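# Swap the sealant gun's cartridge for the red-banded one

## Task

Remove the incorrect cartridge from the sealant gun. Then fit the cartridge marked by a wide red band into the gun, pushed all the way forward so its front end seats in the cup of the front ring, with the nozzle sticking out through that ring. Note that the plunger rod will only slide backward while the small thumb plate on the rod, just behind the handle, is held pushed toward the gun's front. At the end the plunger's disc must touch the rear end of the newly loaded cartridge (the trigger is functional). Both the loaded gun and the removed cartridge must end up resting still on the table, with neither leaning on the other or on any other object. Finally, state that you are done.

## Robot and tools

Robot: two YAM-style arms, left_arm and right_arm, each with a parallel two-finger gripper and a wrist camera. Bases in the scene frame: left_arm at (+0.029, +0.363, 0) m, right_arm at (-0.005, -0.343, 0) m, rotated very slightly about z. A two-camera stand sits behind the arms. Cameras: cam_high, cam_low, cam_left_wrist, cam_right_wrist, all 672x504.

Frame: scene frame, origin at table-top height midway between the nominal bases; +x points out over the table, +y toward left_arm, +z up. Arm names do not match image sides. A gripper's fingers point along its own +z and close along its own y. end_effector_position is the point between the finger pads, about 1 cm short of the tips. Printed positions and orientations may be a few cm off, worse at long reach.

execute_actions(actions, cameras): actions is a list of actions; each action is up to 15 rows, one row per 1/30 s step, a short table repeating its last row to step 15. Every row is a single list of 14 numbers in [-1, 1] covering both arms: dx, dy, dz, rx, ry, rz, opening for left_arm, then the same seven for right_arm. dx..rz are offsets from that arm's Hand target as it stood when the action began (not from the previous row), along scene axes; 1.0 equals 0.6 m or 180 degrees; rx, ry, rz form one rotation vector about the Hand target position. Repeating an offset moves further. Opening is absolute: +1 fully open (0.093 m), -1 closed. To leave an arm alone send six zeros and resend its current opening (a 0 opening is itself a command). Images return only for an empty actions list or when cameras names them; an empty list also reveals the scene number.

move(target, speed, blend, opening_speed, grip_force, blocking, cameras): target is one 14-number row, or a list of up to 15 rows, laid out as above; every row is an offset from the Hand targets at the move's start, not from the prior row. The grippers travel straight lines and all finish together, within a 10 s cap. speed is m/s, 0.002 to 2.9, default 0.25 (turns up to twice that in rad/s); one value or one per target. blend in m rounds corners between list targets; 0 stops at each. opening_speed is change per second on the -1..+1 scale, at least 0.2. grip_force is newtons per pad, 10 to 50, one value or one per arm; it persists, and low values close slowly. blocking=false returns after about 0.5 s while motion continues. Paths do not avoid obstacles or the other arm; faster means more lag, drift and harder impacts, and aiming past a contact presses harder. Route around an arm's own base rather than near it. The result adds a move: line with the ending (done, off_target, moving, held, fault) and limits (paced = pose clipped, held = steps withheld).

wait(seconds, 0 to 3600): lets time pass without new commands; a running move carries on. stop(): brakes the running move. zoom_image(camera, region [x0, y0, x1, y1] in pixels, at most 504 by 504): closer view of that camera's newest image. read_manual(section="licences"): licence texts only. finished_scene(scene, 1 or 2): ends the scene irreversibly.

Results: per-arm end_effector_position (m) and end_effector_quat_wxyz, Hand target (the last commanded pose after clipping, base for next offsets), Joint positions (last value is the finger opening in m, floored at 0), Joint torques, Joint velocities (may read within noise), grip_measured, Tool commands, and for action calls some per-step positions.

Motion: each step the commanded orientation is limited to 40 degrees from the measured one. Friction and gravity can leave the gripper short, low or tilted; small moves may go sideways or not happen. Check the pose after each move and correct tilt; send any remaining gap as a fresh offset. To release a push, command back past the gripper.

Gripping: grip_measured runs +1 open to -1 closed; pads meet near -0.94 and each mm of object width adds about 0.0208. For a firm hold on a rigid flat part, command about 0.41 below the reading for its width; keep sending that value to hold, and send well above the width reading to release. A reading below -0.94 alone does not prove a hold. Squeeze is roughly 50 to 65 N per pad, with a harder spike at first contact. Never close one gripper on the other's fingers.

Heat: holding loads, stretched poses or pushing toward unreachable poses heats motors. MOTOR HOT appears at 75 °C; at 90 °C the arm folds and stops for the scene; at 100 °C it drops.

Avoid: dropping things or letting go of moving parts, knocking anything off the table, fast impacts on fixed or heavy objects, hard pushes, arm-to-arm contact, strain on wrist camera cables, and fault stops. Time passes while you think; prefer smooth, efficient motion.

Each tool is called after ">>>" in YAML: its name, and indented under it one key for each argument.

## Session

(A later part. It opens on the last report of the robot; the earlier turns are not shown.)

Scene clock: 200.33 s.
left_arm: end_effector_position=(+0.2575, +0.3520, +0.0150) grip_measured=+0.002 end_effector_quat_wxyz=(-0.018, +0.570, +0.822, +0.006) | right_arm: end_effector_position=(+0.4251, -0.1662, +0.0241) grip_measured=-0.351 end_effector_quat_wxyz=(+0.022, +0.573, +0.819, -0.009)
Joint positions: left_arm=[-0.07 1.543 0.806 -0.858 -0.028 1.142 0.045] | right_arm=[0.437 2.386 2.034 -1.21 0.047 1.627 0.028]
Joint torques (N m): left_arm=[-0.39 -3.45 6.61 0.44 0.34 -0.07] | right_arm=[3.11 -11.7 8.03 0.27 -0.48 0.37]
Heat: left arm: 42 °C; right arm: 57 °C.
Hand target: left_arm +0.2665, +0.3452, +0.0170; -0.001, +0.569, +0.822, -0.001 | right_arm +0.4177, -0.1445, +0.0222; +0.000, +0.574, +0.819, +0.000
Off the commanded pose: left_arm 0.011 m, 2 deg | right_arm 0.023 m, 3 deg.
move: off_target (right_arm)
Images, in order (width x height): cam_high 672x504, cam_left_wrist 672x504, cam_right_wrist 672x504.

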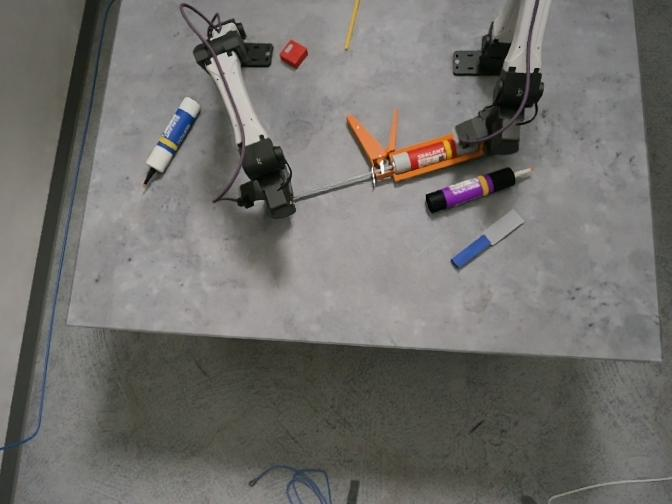

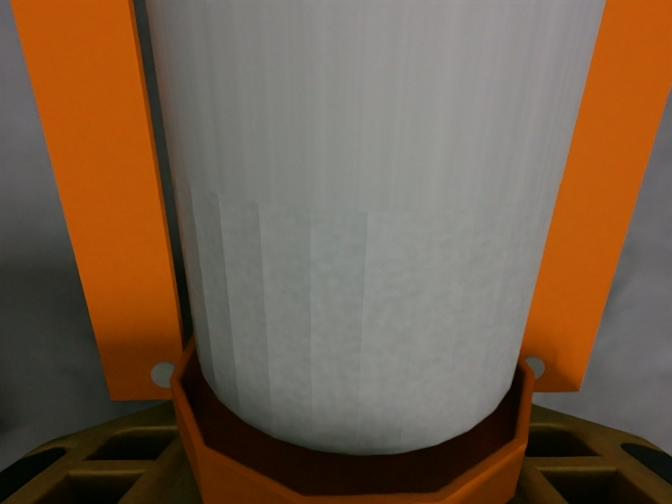

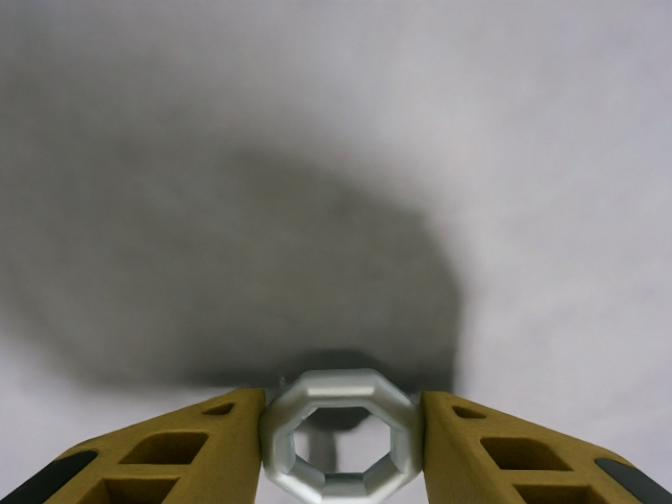

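>>> move:
  target:
    - [-0.01,0.02,0.0,0,0,0,0.0,0.0123,-0.036,0,0,0,0,-0.9]
    - [-0.01,0.02,0.175,0,0,0,0.0,0.0123,-0.036,0,0,0,0,-0.9]
    - [0.058,-0.19,0.175,0,0,0,0.3,0.0123,-0.036,0,0,0,0,-0.9]
  speed: 0.2
  blend: 0.005
  cameras: ["cam_left_wrist","cam_high","cam_low"]

>>> zoom_image:
  camera: "cam_low"
  region: [420, 240, 560, 310]

Scene clock: 203.90 s.
left_arm: end_effector_position=(+0.2979, +0.2336, +0.1203) grip_measured=+0.298 end_effector_quat_wxyz=(-0.001, +0.574, +0.819, +0.000) | right_arm: end_effector_position=(+0.4249, -0.1664, +0.0239) grip_measured=-0.351 end_effector_quat_wxyz=(+0.006, +0.573, +0.820, +0.001)
Joint positions: left_arm=[-0.449 1.674 1.381 -1.28 0.001 0.774 0.06] | right_arm=[0.423 2.386 2.034 -1.211 0.008 1.613 0.028]
Joint torques (N m): left_arm=[-0.1 -5 7.39 0.3 0.08 -0.16] | right_arm=[-0.03 -12.22 7.13 0.34 -0.17 0.03]
Heat: left arm: 41 °C; right arm: 57 °C.
Hand target: left_arm +0.3013, +0.2312, +0.1221; -0.001, +0.569, +0.822, -0.001 | right_arm +0.4250, -0.1661, +0.0222; +0.000, +0.574, +0.819, +0.000
Off the commanded pose: left_arm 0.004 m, 1 deg | right_arm 0.002 m, 1 deg.
move: done
Images, in order (width x height): cam_high 672x504, cam_low 672x504, cam_left_wrist 672x504.

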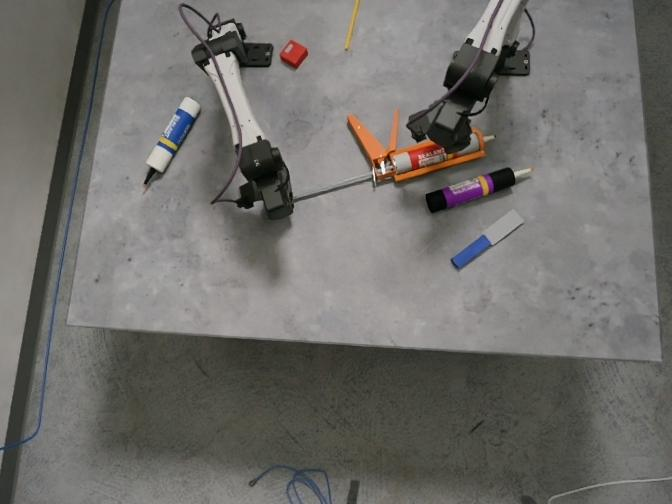

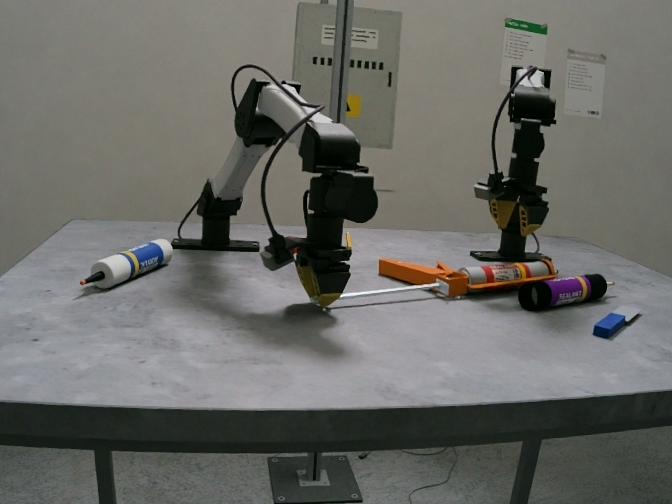

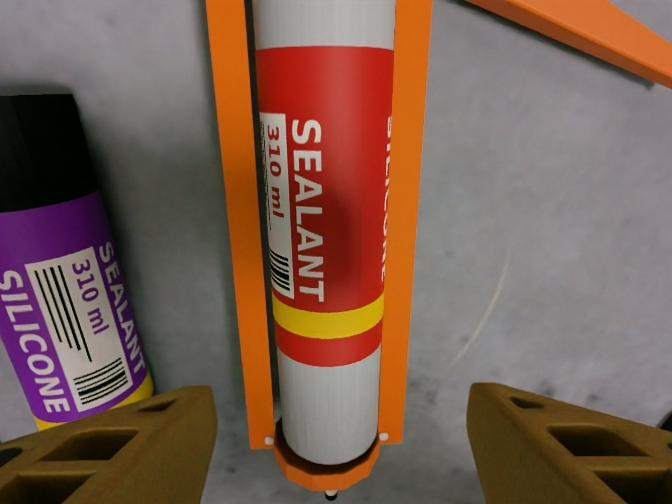

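Scaled by 3.600.

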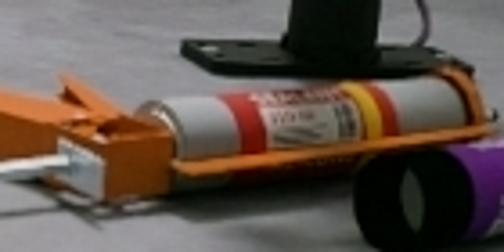

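>>> move:
  target:
    - [-0.0105,0.0473,-0.08,0,0,0,0.3,0,0,0,0,0,0,-0.9]
    - [-0.0105,0.0473,-0.1485,0,0,0,0.3,0,0,0,0,0,0,-0.9]
    - [-0.0105,0.0473,-0.1485,0,0,0,-0.6,0,0,0,0,0,0,-0.9]
  speed: 0.12
  opening_speed: 0.8
  cameras: ["cam_left_wrist"]

Scene clock: 209.17 s.
left_arm: end_effector_position=(+0.2949, +0.2579, +0.0383) grip_measured=-0.277 end_effector_quat_wxyz=(+0.002, +0.566, +0.824, +0.000) | right_arm: end_effector_position=(+0.4249, -0.1663, +0.0239) grip_measured=-0.351 end_effector_quat_wxyz=(+0.005, +0.573, +0.820, +0.001)
Joint positions: left_arm=[-0.377 1.689 1.063 -0.94 0.001 0.827 0.032] | right_arm=[0.423 2.386 2.034 -1.211 0.008 1.613 0.028]
Joint torques (N m): left_arm=[0.49 -5.03 4.6 0.53 0.08 0.15] | right_arm=[-0.01 -12.23 7.12 0.35 -0.16 0.03]
Heat: left arm: 41 °C; right arm: 57 °C.
Hand target: left_arm +0.2951, +0.2596, +0.0331; -0.001, +0.569, +0.822, -0.001 | right_arm +0.4250, -0.1661, +0.0222; +0.000, +0.574, +0.819, +0.000
Off the commanded pose: left_arm 0.006 m, 1 deg | right_arm 0.002 m, 1 deg.
move: done

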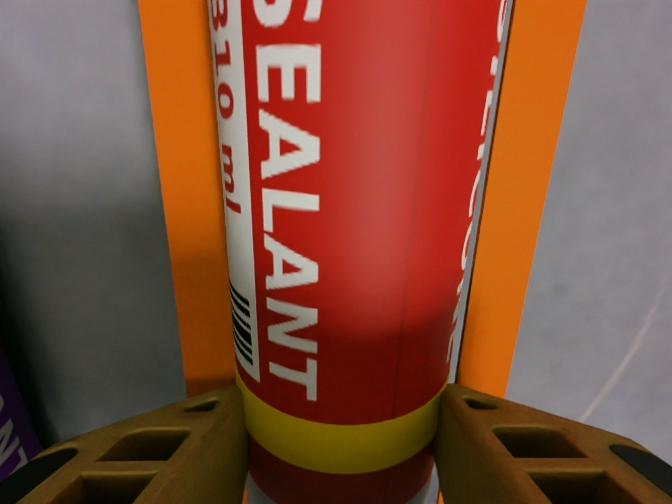

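>>> move:
  target:
    - [0,0,0.036,0.008,0.003,0,-0.6,0,0,0,0,0,0,-0.9]
    - [-0.0085,0.025,0.036,0.008,0.003,0,-0.6,0,0,0,0,0,0,-0.9]
  speed: 0.05
  cameras: ["cam_left_wrist","cam_high"]

>>> zoom_image:
  camera: "cam_high"
  region: [360, 110, 510, 210]

Scene clock: 211.20 s.
left_arm: end_effector_position=(+0.2889, +0.2718, +0.0437) grip_measured=-0.258 end_effector_quat_wxyz=(-0.024, +0.565, +0.825, +0.001) | right_arm: end_effector_position=(+0.4237, -0.1635, +0.0239) grip_measured=-0.351 end_effector_quat_wxyz=(-0.002, +0.573, +0.820, +0.006)
Joint positions: left_arm=[-0.347 1.689 1.085 -1.013 -0.014 0.854 0.033] | right_arm=[0.423 2.386 2.034 -1.211 -0.01 1.613 0.028]
Joint torques (N m): left_arm=[0.61 -9.32 5.39 0.14 0.01 0.19] | right_arm=[-0.02 -12.3 7.02 0.34 -0.01 0.03]
Heat: left arm: 41 °C; right arm: 58 °C.
Hand target: left_arm +0.2900, +0.2746, +0.0547; -0.012, +0.569, +0.822, +0.007 | right_arm +0.4250, -0.1661, +0.0222; +0.000, +0.574, +0.819, +0.000
Off the commanded pose: left_arm 0.011 m, 2 deg | right_arm 0.003 m, 1 deg.
move: off_target (left_arm)
Images, in order (width x height): cam_high 672x504, cam_left_wrist 672x504.

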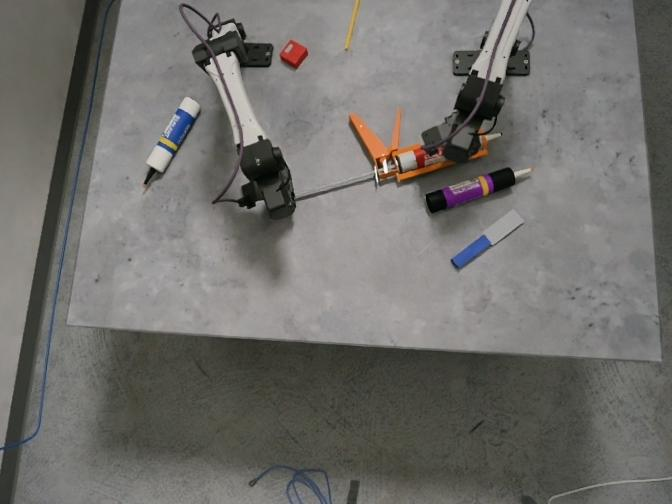

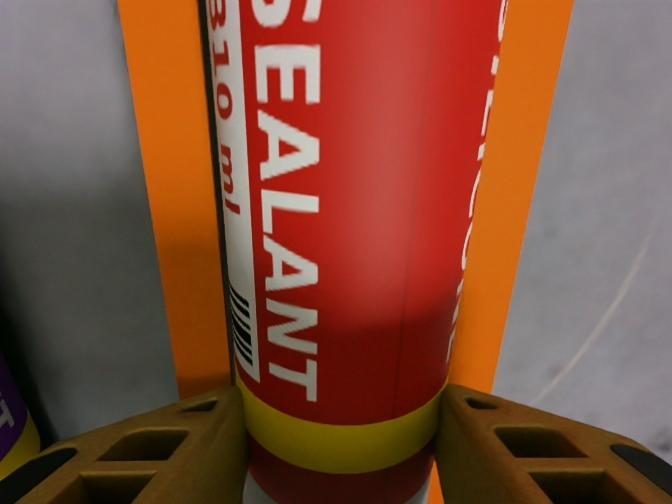

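Scaled by 3.360.

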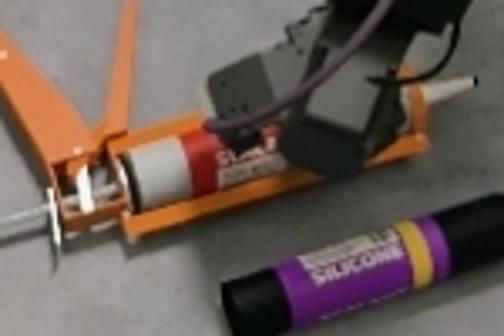

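>>> move:
  target:
    - [-0.004,0.010,-0.03,-0.008,-0.003,0,-0.6,0,0,0,0,0,0,-0.9]
    - [0,0,-0.03,-0.008,-0.003,0,-0.6,0,0,0,0,0,0,-0.9]
    - [0,0,-0.03,-0.008,-0.003,0,0.3,0,0,0,0,0,0,-0.9]
    - [0,0,0.1,-0.008,-0.003,0,0.3,0,0,0,0,0,0,-0.9]
    - [-0.065,0.185,0.1,-0.008,-0.003,0,0.0,0,0,0,0,0,0,-0.9]
  speed: [0.05,0.05,0.05,0.2,0.2]
  opening_speed: 0.8
  cameras: ["cam_left_wrist","cam_high"]

>>> zoom_image:
  camera: "cam_left_wrist"
  region: [200, 0, 500, 260]

>>> zoom_image:
  camera: "cam_high"
  region: [360, 110, 510, 210]

Scene clock: 217.57 s.
left_arm: end_effector_position=(+0.2553, +0.3855, +0.1140) grip_measured=+0.002 end_effector_quat_wxyz=(-0.002, +0.565, +0.825, +0.002) | right_arm: end_effector_position=(+0.4236, -0.1631, +0.0239) grip_measured=-0.351 end_effector_quat_wxyz=(-0.003, +0.573, +0.820, +0.007)
Joint positions: left_arm=[0.094 1.403 1.093 -1.262 -0.005 1.296 0.045] | right_arm=[0.423 2.386 2.034 -1.211 -0.013 1.613 0.028]
Joint torques (N m): left_arm=[0.5 -5.15 4.74 0.31 0.11 0.17] | right_arm=[-0.03 -12.22 7.12 0.34 0.02 0.03]
Heat: left arm: 41 °C; right arm: 58 °C.
Hand target: left_arm +0.2510, +0.3856, +0.1146; -0.001, +0.569, +0.822, +0.000 | right_arm +0.4250, -0.1661, +0.0222; +0.000, +0.574, +0.819, +0.000
Off the commanded pose: left_arm 0.004 m, 1 deg | right_arm 0.004 m, 1 deg.
move: done
Images, in order (width x height): cam_high 672x504, cam_left_wrist 672x504.

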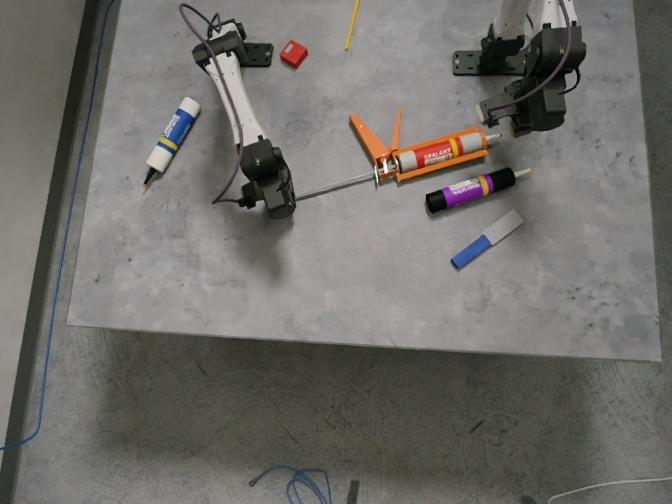

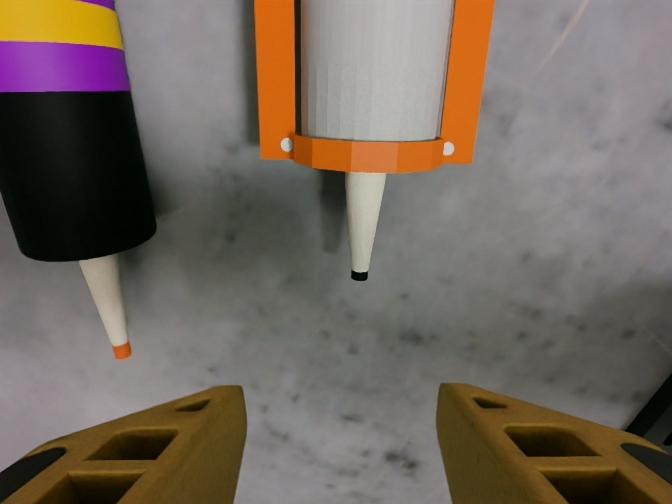

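Scaled by 1.680.

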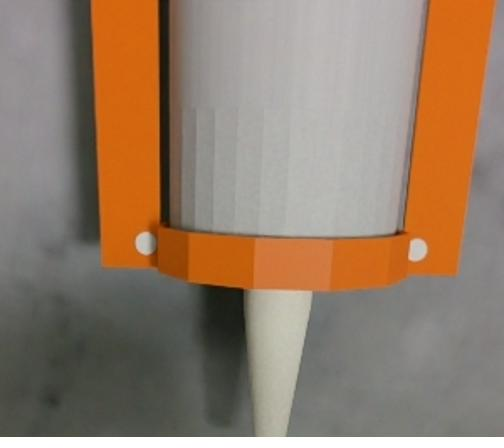

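Scaled by 3.360.

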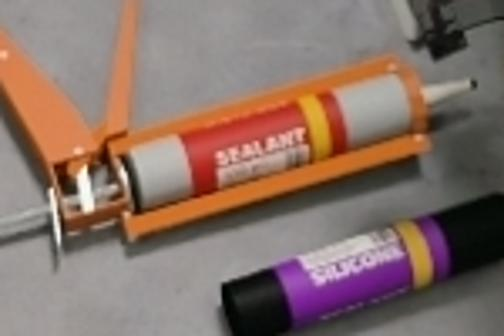

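>>> move:
  target:
    - [-0.0118,-0.0043,-0.166,0,0,0,0.0,0,0,0,0,0,0,-0.9]
    - [-0.0088,-0.0133,-0.166,0,0,0,0.0,0,0,0,0,0,0,-0.9]
  speed: 0.1
  cameras: ["cam_left_wrist"]

Scene clock: 220.03 s.
left_arm: end_effector_position=(+0.2450, +0.3794, +0.0180) grip_measured=+0.002 end_effector_quat_wxyz=(-0.001, +0.573, +0.820, +0.002) | right_arm: end_effector_position=(+0.4236, -0.1631, +0.0239) grip_measured=-0.351 end_effector_quat_wxyz=(-0.003, +0.573, +0.820, +0.007)
Joint positions: left_arm=[0.07 1.466 0.75 -0.854 -0.005 1.29 0.045] | right_arm=[0.423 2.386 2.034 -1.211 -0.013 1.613 0.028]
Joint torques (N m): left_arm=[-0.31 -2.99 4.75 0.47 0.11 -0.13] | right_arm=[-0.03 -12.23 7.08 0.34 0.02 0.03]
Heat: left arm: 41 °C; right arm: 58 °C.
Hand target: left_arm +0.2457, +0.3776, +0.0150; -0.001, +0.569, +0.822, +0.000 | right_arm +0.4250, -0.1661, +0.0222; +0.000, +0.574, +0.819, +0.000
Off the commanded pose: left_arm 0.004 m, 1 deg | right_arm 0.004 m, 1 deg.
move: done

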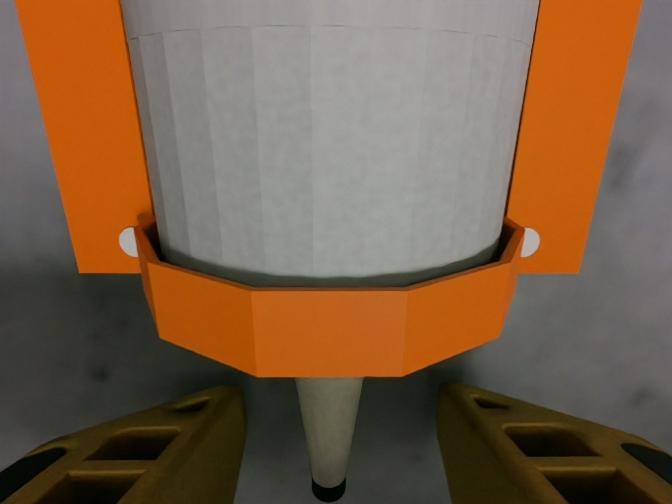

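>>> move:
  target:
    - [0.024,-0.022,0.003,0,0,0,0.0,0,0,0,0,0,0,-0.9]
  speed: 0.05
  cameras: ["cam_left_wrist"]

Scene clock: 221.27 s.
left_arm: end_effector_position=(+0.2519, +0.3662, +0.0147) grip_measured=+0.002 end_effector_quat_wxyz=(-0.009, +0.573, +0.820, -0.003) | right_arm: end_effector_position=(+0.4236, -0.1631, +0.0239) grip_measured=-0.351 end_effector_quat_wxyz=(-0.003, +0.573, +0.820, +0.007)
Joint positions: left_arm=[0.009 1.516 0.78 -0.853 -0.005 1.23 0.045] | right_arm=[0.423 2.386 2.034 -1.211 -0.013 1.613 0.028]
Joint torques (N m): left_arm=[-0.34 -3.34 6.64 0.41 0.13 -0.13] | right_arm=[-0.06 -12.26 7.06 0.34 0.01 0.03]
Heat: left arm: 41 °C; right arm: 58 °C.
Hand target: left_arm +0.2601, +0.3644, +0.0169; -0.001, +0.569, +0.822, +0.000 | right_arm +0.4250, -0.1661, +0.0222; +0.000, +0.574, +0.819, +0.000
Off the commanded pose: left_arm 0.009 m, 1 deg | right_arm 0.004 m, 1 deg.
move: done

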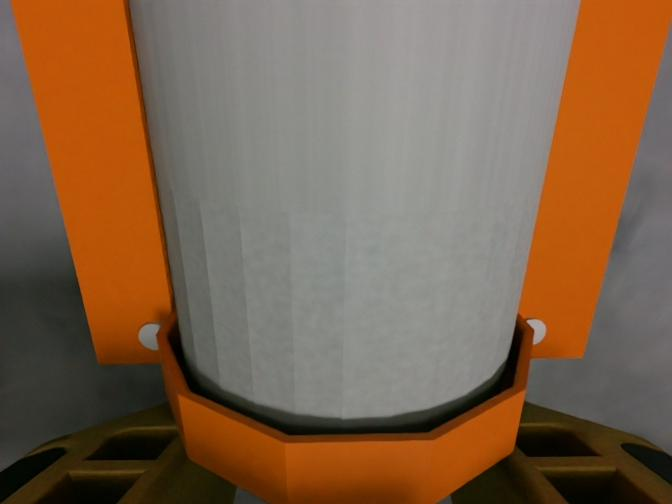

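>>> move:
  target:
    - [0.014,-0.04,0.0,0,0,0,0.0,-0.003,0.012,0,0,0,0,-0.9]
  speed: 0.04
  cameras: ["cam_left_wrist","cam_high"]

>>> zoom_image:
  camera: "cam_high"
  region: [360, 110, 510, 210]

Scene clock: 223.90 s.
left_arm: end_effector_position=(+0.2560, +0.3522, +0.0155) grip_measured=+0.002 end_effector_quat_wxyz=(-0.026, +0.572, +0.820, +0.008) | right_arm: end_effector_position=(+0.4245, -0.1654, +0.0239) grip_measured=-0.351 end_effector_quat_wxyz=(+0.007, +0.572, +0.820, +0.000)
Joint positions: left_arm=[-0.078 1.548 0.813 -0.872 -0.04 1.14 0.045] | right_arm=[0.426 2.386 2.034 -1.211 0.011 1.615 0.028]
Joint torques (N m): left_arm=[-1.21 -3.38 6.84 0.52 0.43 -0.25] | right_arm=[1.16 -11.81 7.8 0.31 -0.18 0.18]
Heat: left arm: 41 °C; right arm: 58 °C.
Hand target: left_arm +0.2685, +0.3404, +0.0168; -0.001, +0.569, +0.822, -0.001 | right_arm +0.4233, -0.1589, +0.0222; +0.000, +0.574, +0.819, +0.000
Off the commanded pose: left_arm 0.017 m, 3 deg | right_arm 0.007 m, 1 deg.
move: off_target (left_arm)
Images, in order (width x height): cam_high 672x504, cam_left_wrist 672x504.

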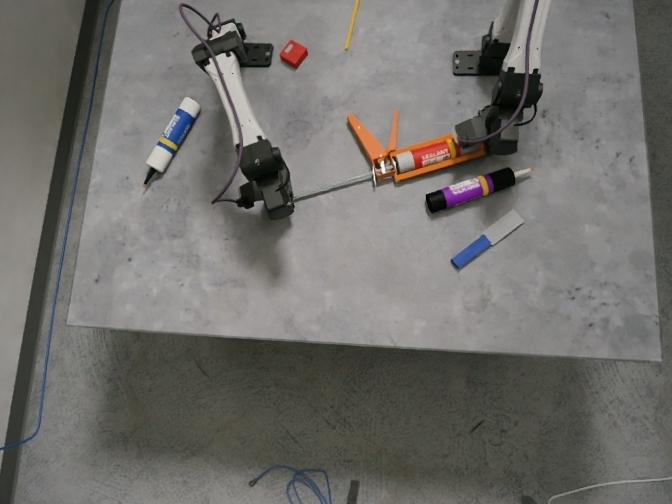

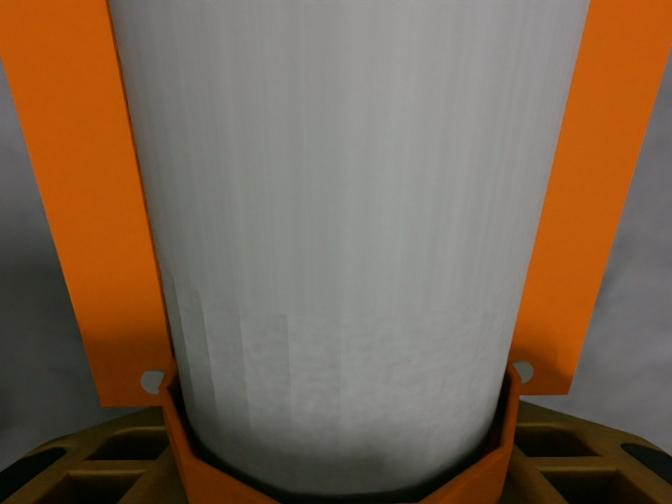

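Scaled by 3.360.

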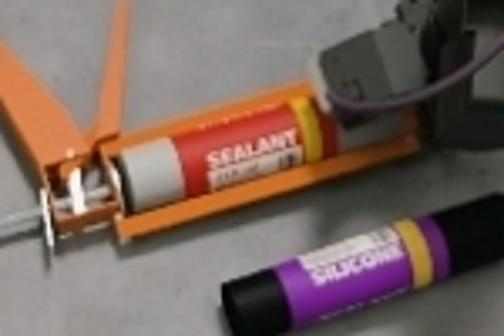

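>>> move:
  target:
    - [0.012,-0.036,0.0,0,0,0,0.0,-0.006,0.018,0,0,0,0,-0.9]
  speed: 0.04
  cameras: ["cam_left_wrist","cam_high"]

>>> zoom_image:
  camera: "cam_high"
  region: [360, 110, 510, 210]

Scene clock: 225.37 s.
left_arm: end_effector_position=(+0.2563, +0.3441, +0.0170) grip_measured=+0.002 end_effector_quat_wxyz=(-0.052, +0.572, +0.818, +0.023) | right_arm: end_effector_position=(+0.4269, -0.1720, +0.0242) grip_measured=-0.350 end_effector_quat_wxyz=(+0.025, +0.572, +0.820, -0.012)
Joint positions: left_arm=[-0.149 1.581 0.848 -0.91 -0.088 1.067 0.045] | right_arm=[0.426 2.386 2.034 -1.213 0.054 1.615 0.028]
Joint torques (N m): left_arm=[-1.91 -3.6 7.17 0.75 0.85 -0.3] | right_arm=[3.3 -11.63 8.17 0.28 -0.54 0.44]
Heat: left arm: 40 °C; right arm: 58 °C.
Hand target: left_arm +0.2757, +0.3188, +0.0168; -0.001, +0.569, +0.822, +0.000 | right_arm +0.4196, -0.1482, +0.0222; +0.000, +0.574, +0.819, +0.000
Off the commanded pose: left_arm 0.032 m, 6 deg | right_arm 0.025 m, 3 deg.
move: off_target (left_arm, right_arm)
Images, in order (width x height): cam_high 672x504, cam_left_wrist 672x504.

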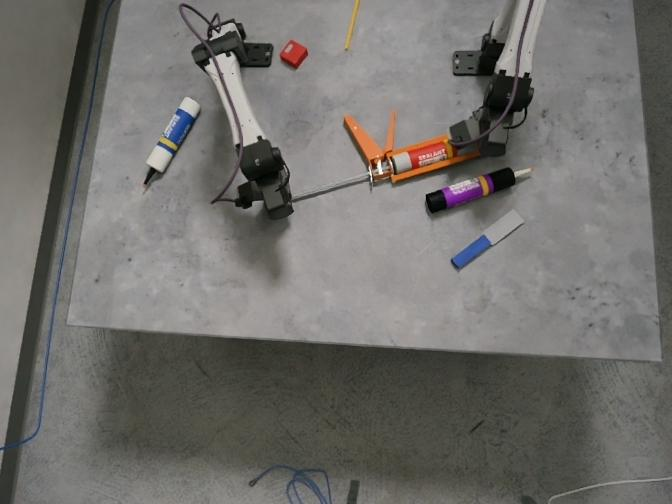

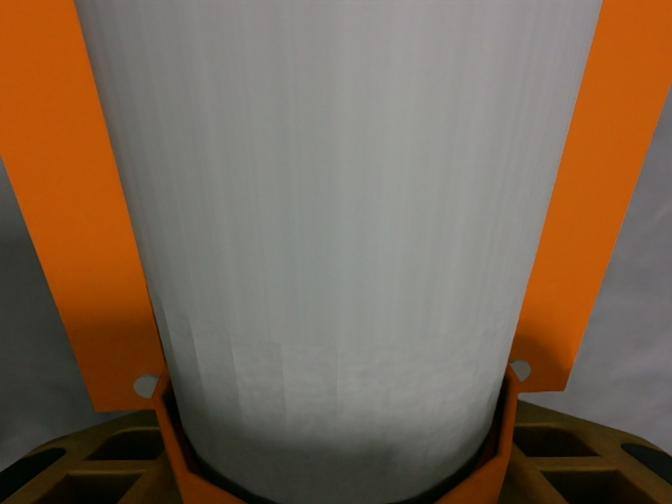

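Scaled by 3.360.

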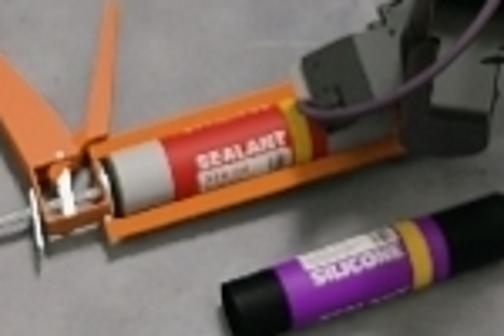

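>>> move:
  target:
    - [-0.03,0.045,0.0,0,0,0,0.0,0.012,-0.036,0.002,0,0,0,-0.9]
    - [-0.044,0.08,0.0,0,0,0,0.0,0.012,-0.04,0.002,0,0,0,0.3]
    - [-0.044,0.08,0.19,0,0,0,0.0,0.012,-0.04,0.15,0,0,0,0.3]
  speed: [0.04,0.04,0.2]
  cameras: ["cam_left_wrist","cam_high","cam_right_wrist"]

>>> zoom_image:
  camera: "cam_high"
  region: [320, 90, 510, 210]

Scene clock: 230.63 s.
left_arm: end_effector_position=(+0.2458, +0.3671, +0.1241) grip_measured=+0.002 end_effector_quat_wxyz=(-0.011, +0.565, +0.825, -0.002) | right_arm: end_effector_position=(+0.4278, -0.1714, +0.1221) grip_measured=+0.298 end_effector_quat_wxyz=(+0.014, +0.571, +0.820, +0.017)
Joint positions: left_arm=[0.01 1.379 1.114 -1.327 -0.009 1.212 0.045] | right_arm=[0.409 2.386 2.426 -1.566 0.005 1.596 0.059]
Joint torques (N m): left_arm=[0.47 -4 7.24 0.3 0.15 0.17] | right_arm=[-0.02 -10.22 7.46 0.29 -0.13 0.07]
Heat: left arm: 40 °C; right arm: 58 °C.
Hand target: left_arm +0.2493, +0.3669, +0.1308; -0.001, +0.569, +0.822, -0.001 | right_arm +0.4269, -0.1722, +0.1122; +0.000, +0.574, +0.819, +0.000
Off the commanded pose: left_arm 0.008 m, 1 deg | right_arm 0.010 m, 3 deg.
joint sent to its limit (right arm) — joint 4 (wrist pitch), lower limit. The joint targets still meet the commanded pose.
move: off_target (right_arm)
Images, in order (width x height): cam_high 672x504, cam_left_wrist 672x504, cam_right_wrist 672x504.

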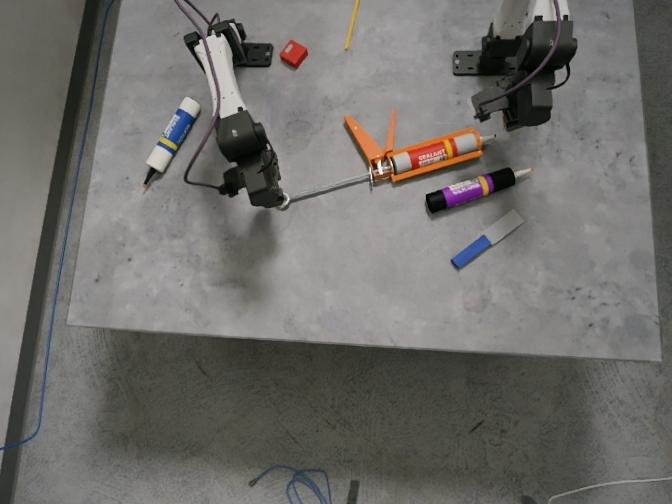

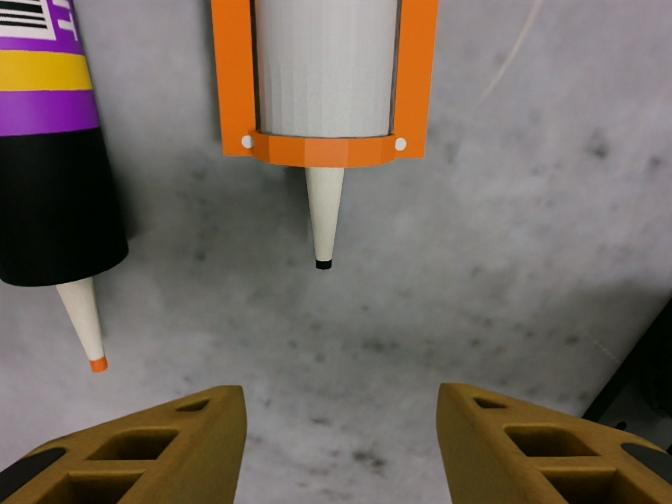

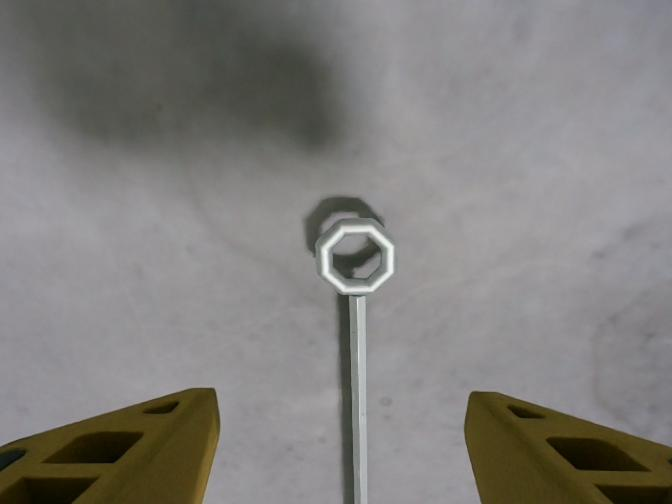

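Scaled by 2.653.

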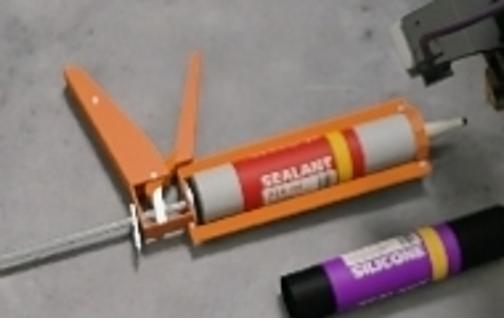

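>>> move:
  target: [0,0,0,0,0,0,0.0,-0.283,0.385,0.06,0,0,0.472,1.0]
  speed: 0.2
  cameras: ["cam_high","cam_right_wrist","cam_low"]

Scene clock: 235.63 s.
left_arm: end_effector_position=(+0.2457, +0.3671, +0.1241) grip_measured=+0.002 end_effector_quat_wxyz=(-0.012, +0.565, +0.825, -0.002) | right_arm: end_effector_position=(+0.2574, +0.0584, +0.1516) grip_measured=+1.000 end_effector_quat_wxyz=(+0.049, -0.126, +0.989, +0.055)
Joint positions: left_arm=[0.01 1.379 1.114 -1.327 -0.009 1.212 0.045] | right_arm=[1.023 2.375 2.519 -1.568 0.003 0.74 0.093]
Joint torques (N m): left_arm=[0.51 -4.01 7.3 0.26 0.15 0.16] | right_arm=[0.2 -11.21 7.77 0.59 -0.14 -0.05]
Heat: left arm: 40 °C; right arm: 60 °C.
Hand target: left_arm +0.2493, +0.3669, +0.1308; -0.001, +0.569, +0.822, +0.000 | right_arm +0.2570, +0.0588, +0.1484; +0.000, -0.130, +0.992, +0.001
Off the commanded pose: left_arm 0.008 m, 1 deg | right_arm 0.003 m, 8 deg.
joint sent to its limit (right arm) — joint 4 (wrist pitch), lower limit. The joint targets are off in orientation, not in position.
move: off_target (right_arm)
Images, in order (width x height): cam_high 672x504, cam_low 672x504, cam_right_wrist 672x504.

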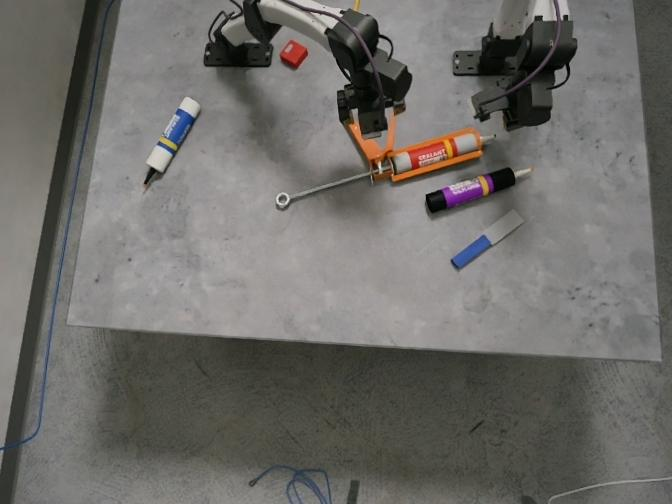

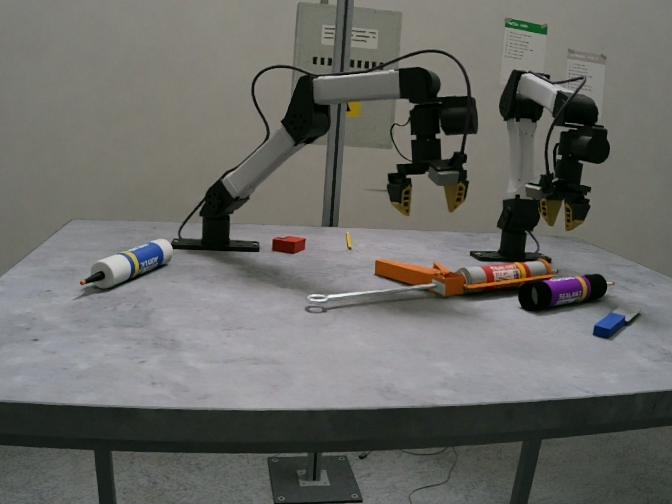

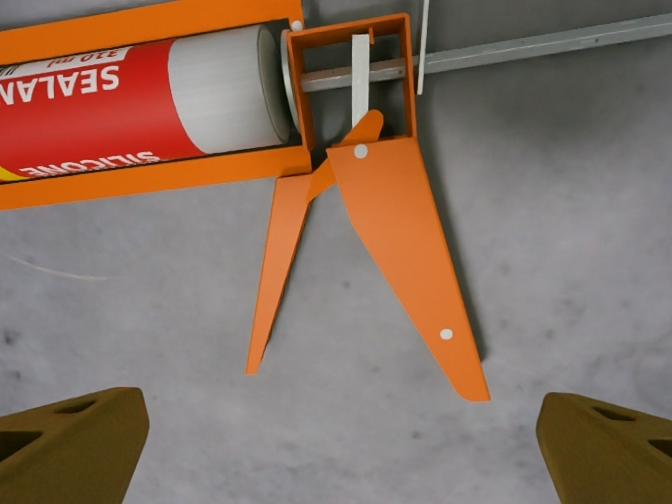

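>>> move:
  target:
    - [0,0,0,0,0,0,0.0,0.1,-0.42,-0.02,0,0,-0.3,1.0]
    - [0.06,-0.5,0.01,0,0,0.472,1.0,0.1,-0.42,-0.02,0,0,-0.3,1.0]
  speed: 0.3
  cameras: ["cam_high","cam_left_wrist","cam_right_wrist"]

Scene clock: 242.70 s.
left_arm: end_effector_position=(+0.2827, +0.0685, +0.1380) grip_measured=+1.000 end_effector_quat_wxyz=(-0.003, -0.129, +0.992, -0.007) | right_arm: end_effector_position=(+0.3166, -0.1947, +0.1268) grip_measured=+1.000 end_effector_quat_wxyz=(-0.014, +0.330, +0.944, -0.015)
Joint positions: left_arm=[-0.855 2.028 1.907 -1.442 0.012 -1.114 0.093] | right_arm=[0.463 1.926 1.718 -1.403 0.003 1.107 0.093]
Joint torques (N m): left_arm=[-0.1 -7.6 7.28 0.31 -0.1 -0.16] | right_arm=[0.34 -12.55 5.45 0.52 -0.12 0.14]
Heat: left arm: 40 °C; right arm: 60 °C.
Hand target: left_arm +0.2853, +0.0668, +0.1369; -0.001, -0.135, +0.991, -0.001 | right_arm +0.3171, -0.1931, +0.1364; +0.001, +0.334, +0.942, +0.001
Off the commanded pose: left_arm 0.003 m, 1 deg | right_arm 0.010 m, 2 deg.
move: done

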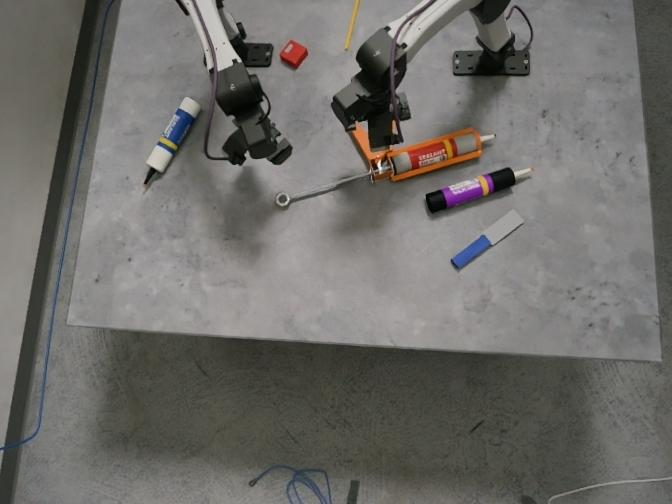

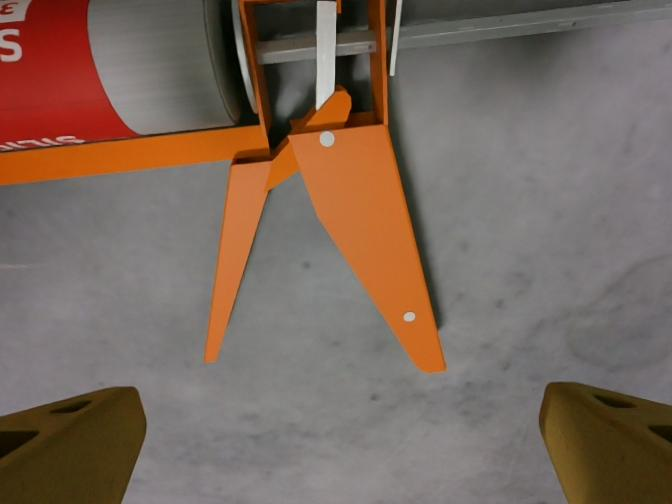

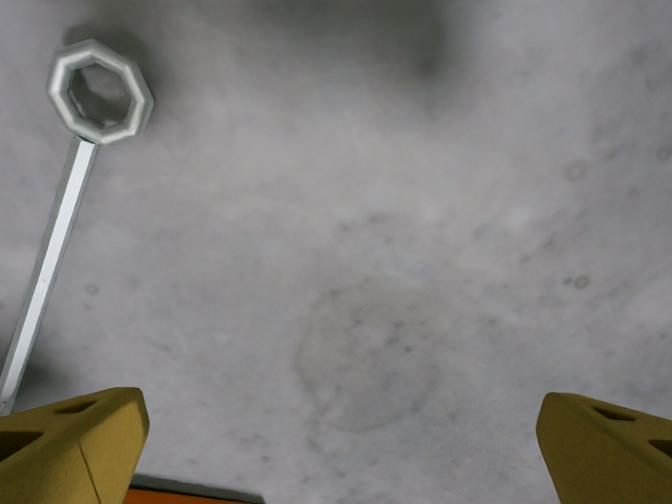

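>>> move:
  target:
    - [0.0072,0.0257,-0.1,0,0,0.094,1.0,0,0,0,0,0,0,1.0]
  speed: 0.15
  cameras: ["cam_high","cam_left_wrist"]

Scene clock: 245.40 s.
left_arm: end_effector_position=(+0.2868, +0.0800, +0.0736) grip_measured=+1.000 end_effector_quat_wxyz=(-0.009, -0.270, +0.963, +0.004) | right_arm: end_effector_position=(+0.3166, -0.1947, +0.1268) grip_measured=+1.000 end_effector_quat_wxyz=(-0.014, +0.330, +0.944, -0.015)
Joint positions: left_arm=[-0.827 2.028 1.651 -1.208 0.012 -1.374 0.093] | right_arm=[0.463 1.926 1.718 -1.403 0.003 1.107 0.093]
Joint torques (N m): left_arm=[0.44 -10.59 4.68 0.4 -0.1 -0.14] | right_arm=[0.36 -12.56 5.45 0.53 -0.13 0.15]
Heat: left arm: 40 °C; right arm: 60 °C.
Hand target: left_arm +0.2896, +0.0822, +0.0769; +0.000, -0.280, +0.960, -0.001 | right_arm +0.3171, -0.1931, +0.1364; +0.001, +0.334, +0.942, +0.001
Off the commanded pose: left_arm 0.005 m, 2 deg | right_arm 0.010 m, 2 deg.
move: done

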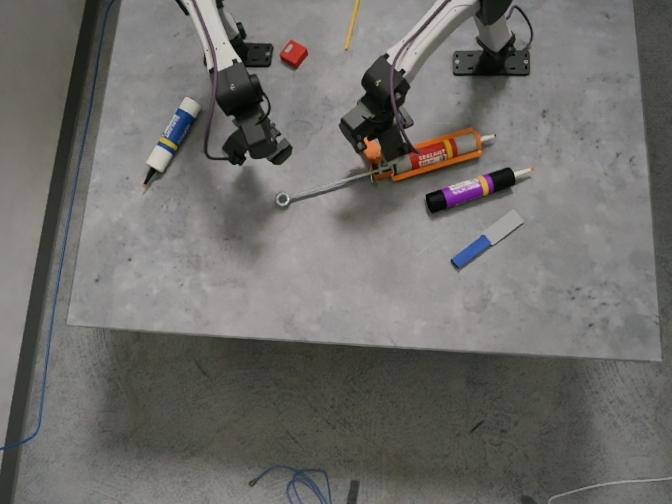

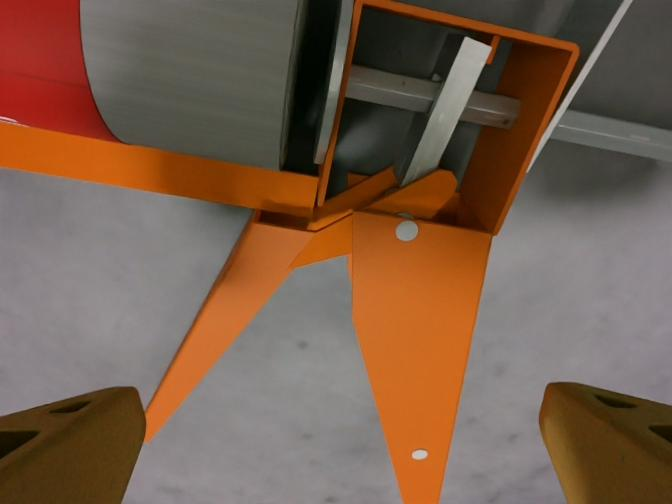

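>>> move:
  target:
    - [0,0,-0.09,0,0,0,1.0,0,0,0,0,0,0,1.0]
  speed: 0.1
  cameras: ["cam_low","cam_left_wrist"]

>>> zoom_image:
  camera: "cam_low"
  region: [340, 210, 560, 320]

Scene clock: 246.93 s.
left_arm: end_effector_position=(+0.2863, +0.0809, +0.0310) grip_measured=+1.000 end_effector_quat_wxyz=(-0.004, -0.270, +0.963, -0.005) | right_arm: end_effector_position=(+0.3166, -0.1947, +0.1268) grip_measured=+1.000 end_effector_quat_wxyz=(-0.014, +0.330, +0.944, -0.015)
Joint positions: left_arm=[-0.827 2.042 1.499 -1.022 0.011 -1.375 0.093] | right_arm=[0.463 1.926 1.718 -1.403 0.003 1.107 0.093]
Joint torques (N m): left_arm=[0.43 -7.76 4.77 0.59 -0.09 -0.17] | right_arm=[0.38 -12.53 5.44 0.53 -0.13 0.14]
Heat: left arm: 40 °C; right arm: 60 °C.
Hand target: left_arm +0.2896, +0.0822, +0.0229; +0.000, -0.279, +0.960, -0.001 | right_arm +0.3171, -0.1931, +0.1364; +0.001, +0.334, +0.942, +0.001
Off the commanded pose: left_arm 0.009 m, 1 deg | right_arm 0.010 m, 2 deg.
move: done

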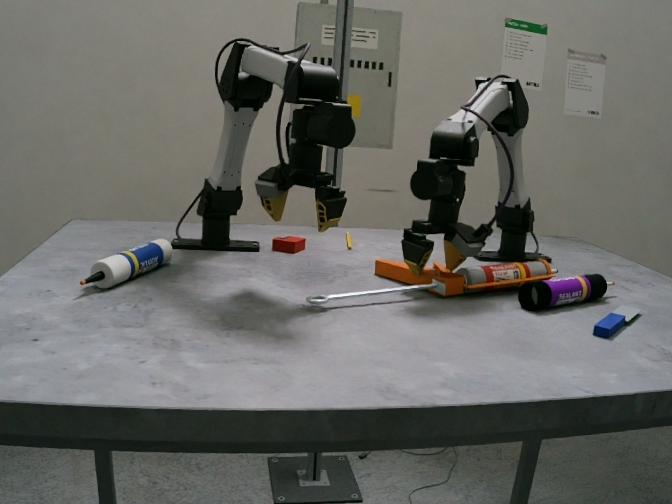

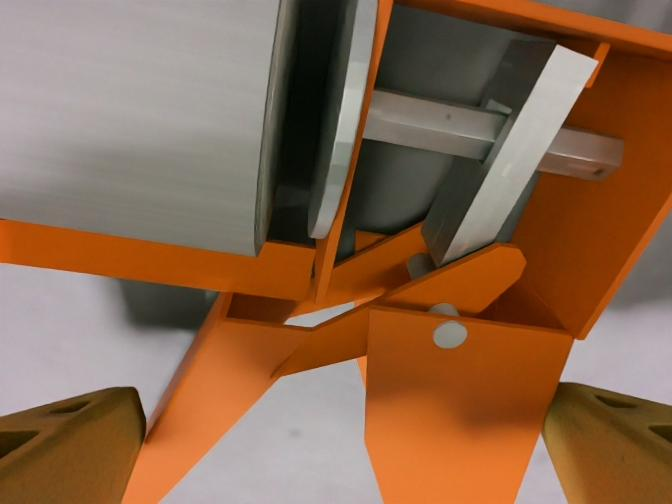

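Scaled by 2.291.

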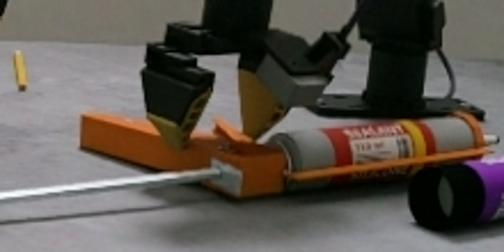

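>>> move:
  target:
    - [0,0,-0.012,0,0,0,1.0,0,0,0,0,0,0,1.0]
    - [0,0,-0.012,0,0,0,0.3,0,0,0,0,0,0,1.0]
  speed: 0.1
  opening_speed: 0.5
  cameras: ["cam_high","cam_left_wrist"]

>>> zoom_image:
  camera: "cam_high"
  region: [320, 90, 510, 210]

Scene clock: 249.40 s.
left_arm: end_effector_position=(+0.2891, +0.0765, +0.0237) grip_measured=+0.307 end_effector_quat_wxyz=(-0.002, -0.274, +0.961, -0.015) | right_arm: end_effector_position=(+0.3166, -0.1947, +0.1268) grip_measured=+1.000 end_effector_quat_wxyz=(-0.014, +0.330, +0.944, -0.015)
Joint positions: left_arm=[-0.827 2.052 1.483 -0.976 0.017 -1.383 0.06] | right_arm=[0.463 1.926 1.718 -1.403 0.003 1.107 0.093]
Joint torques (N m): left_arm=[0.42 -7.83 4.75 0.45 -0.15 -0.06] | right_arm=[0.36 -12.55 5.46 0.52 -0.13 0.14]
Heat: left arm: 40 °C; right arm: 60 °C.
Hand target: left_arm +0.2896, +0.0822, +0.0157; +0.000, -0.279, +0.960, -0.001 | right_arm +0.3171, -0.1931, +0.1364; +0.001, +0.334, +0.942, +0.001
Off the commanded pose: left_arm 0.010 m, 2 deg | right_arm 0.010 m, 2 deg.
move: done

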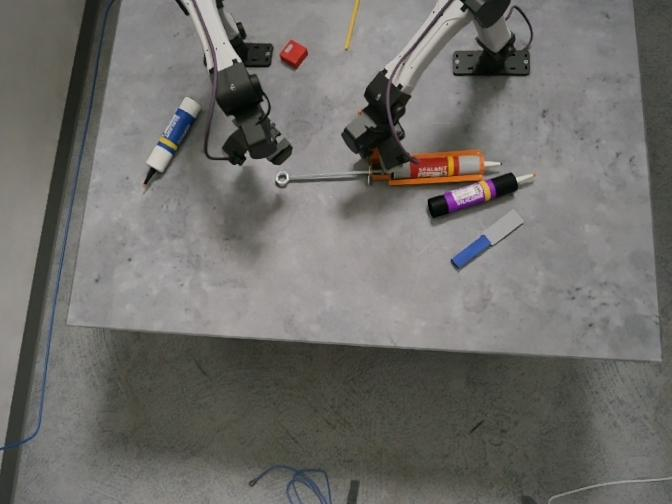

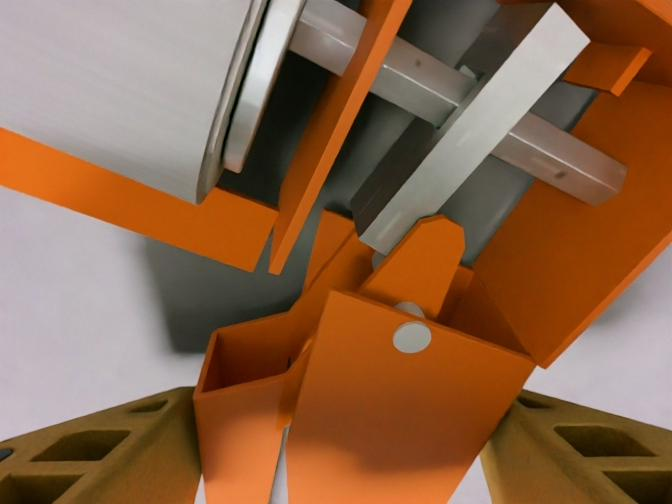

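Scaled by 2.653.

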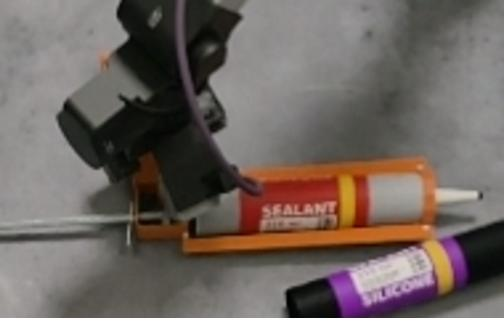

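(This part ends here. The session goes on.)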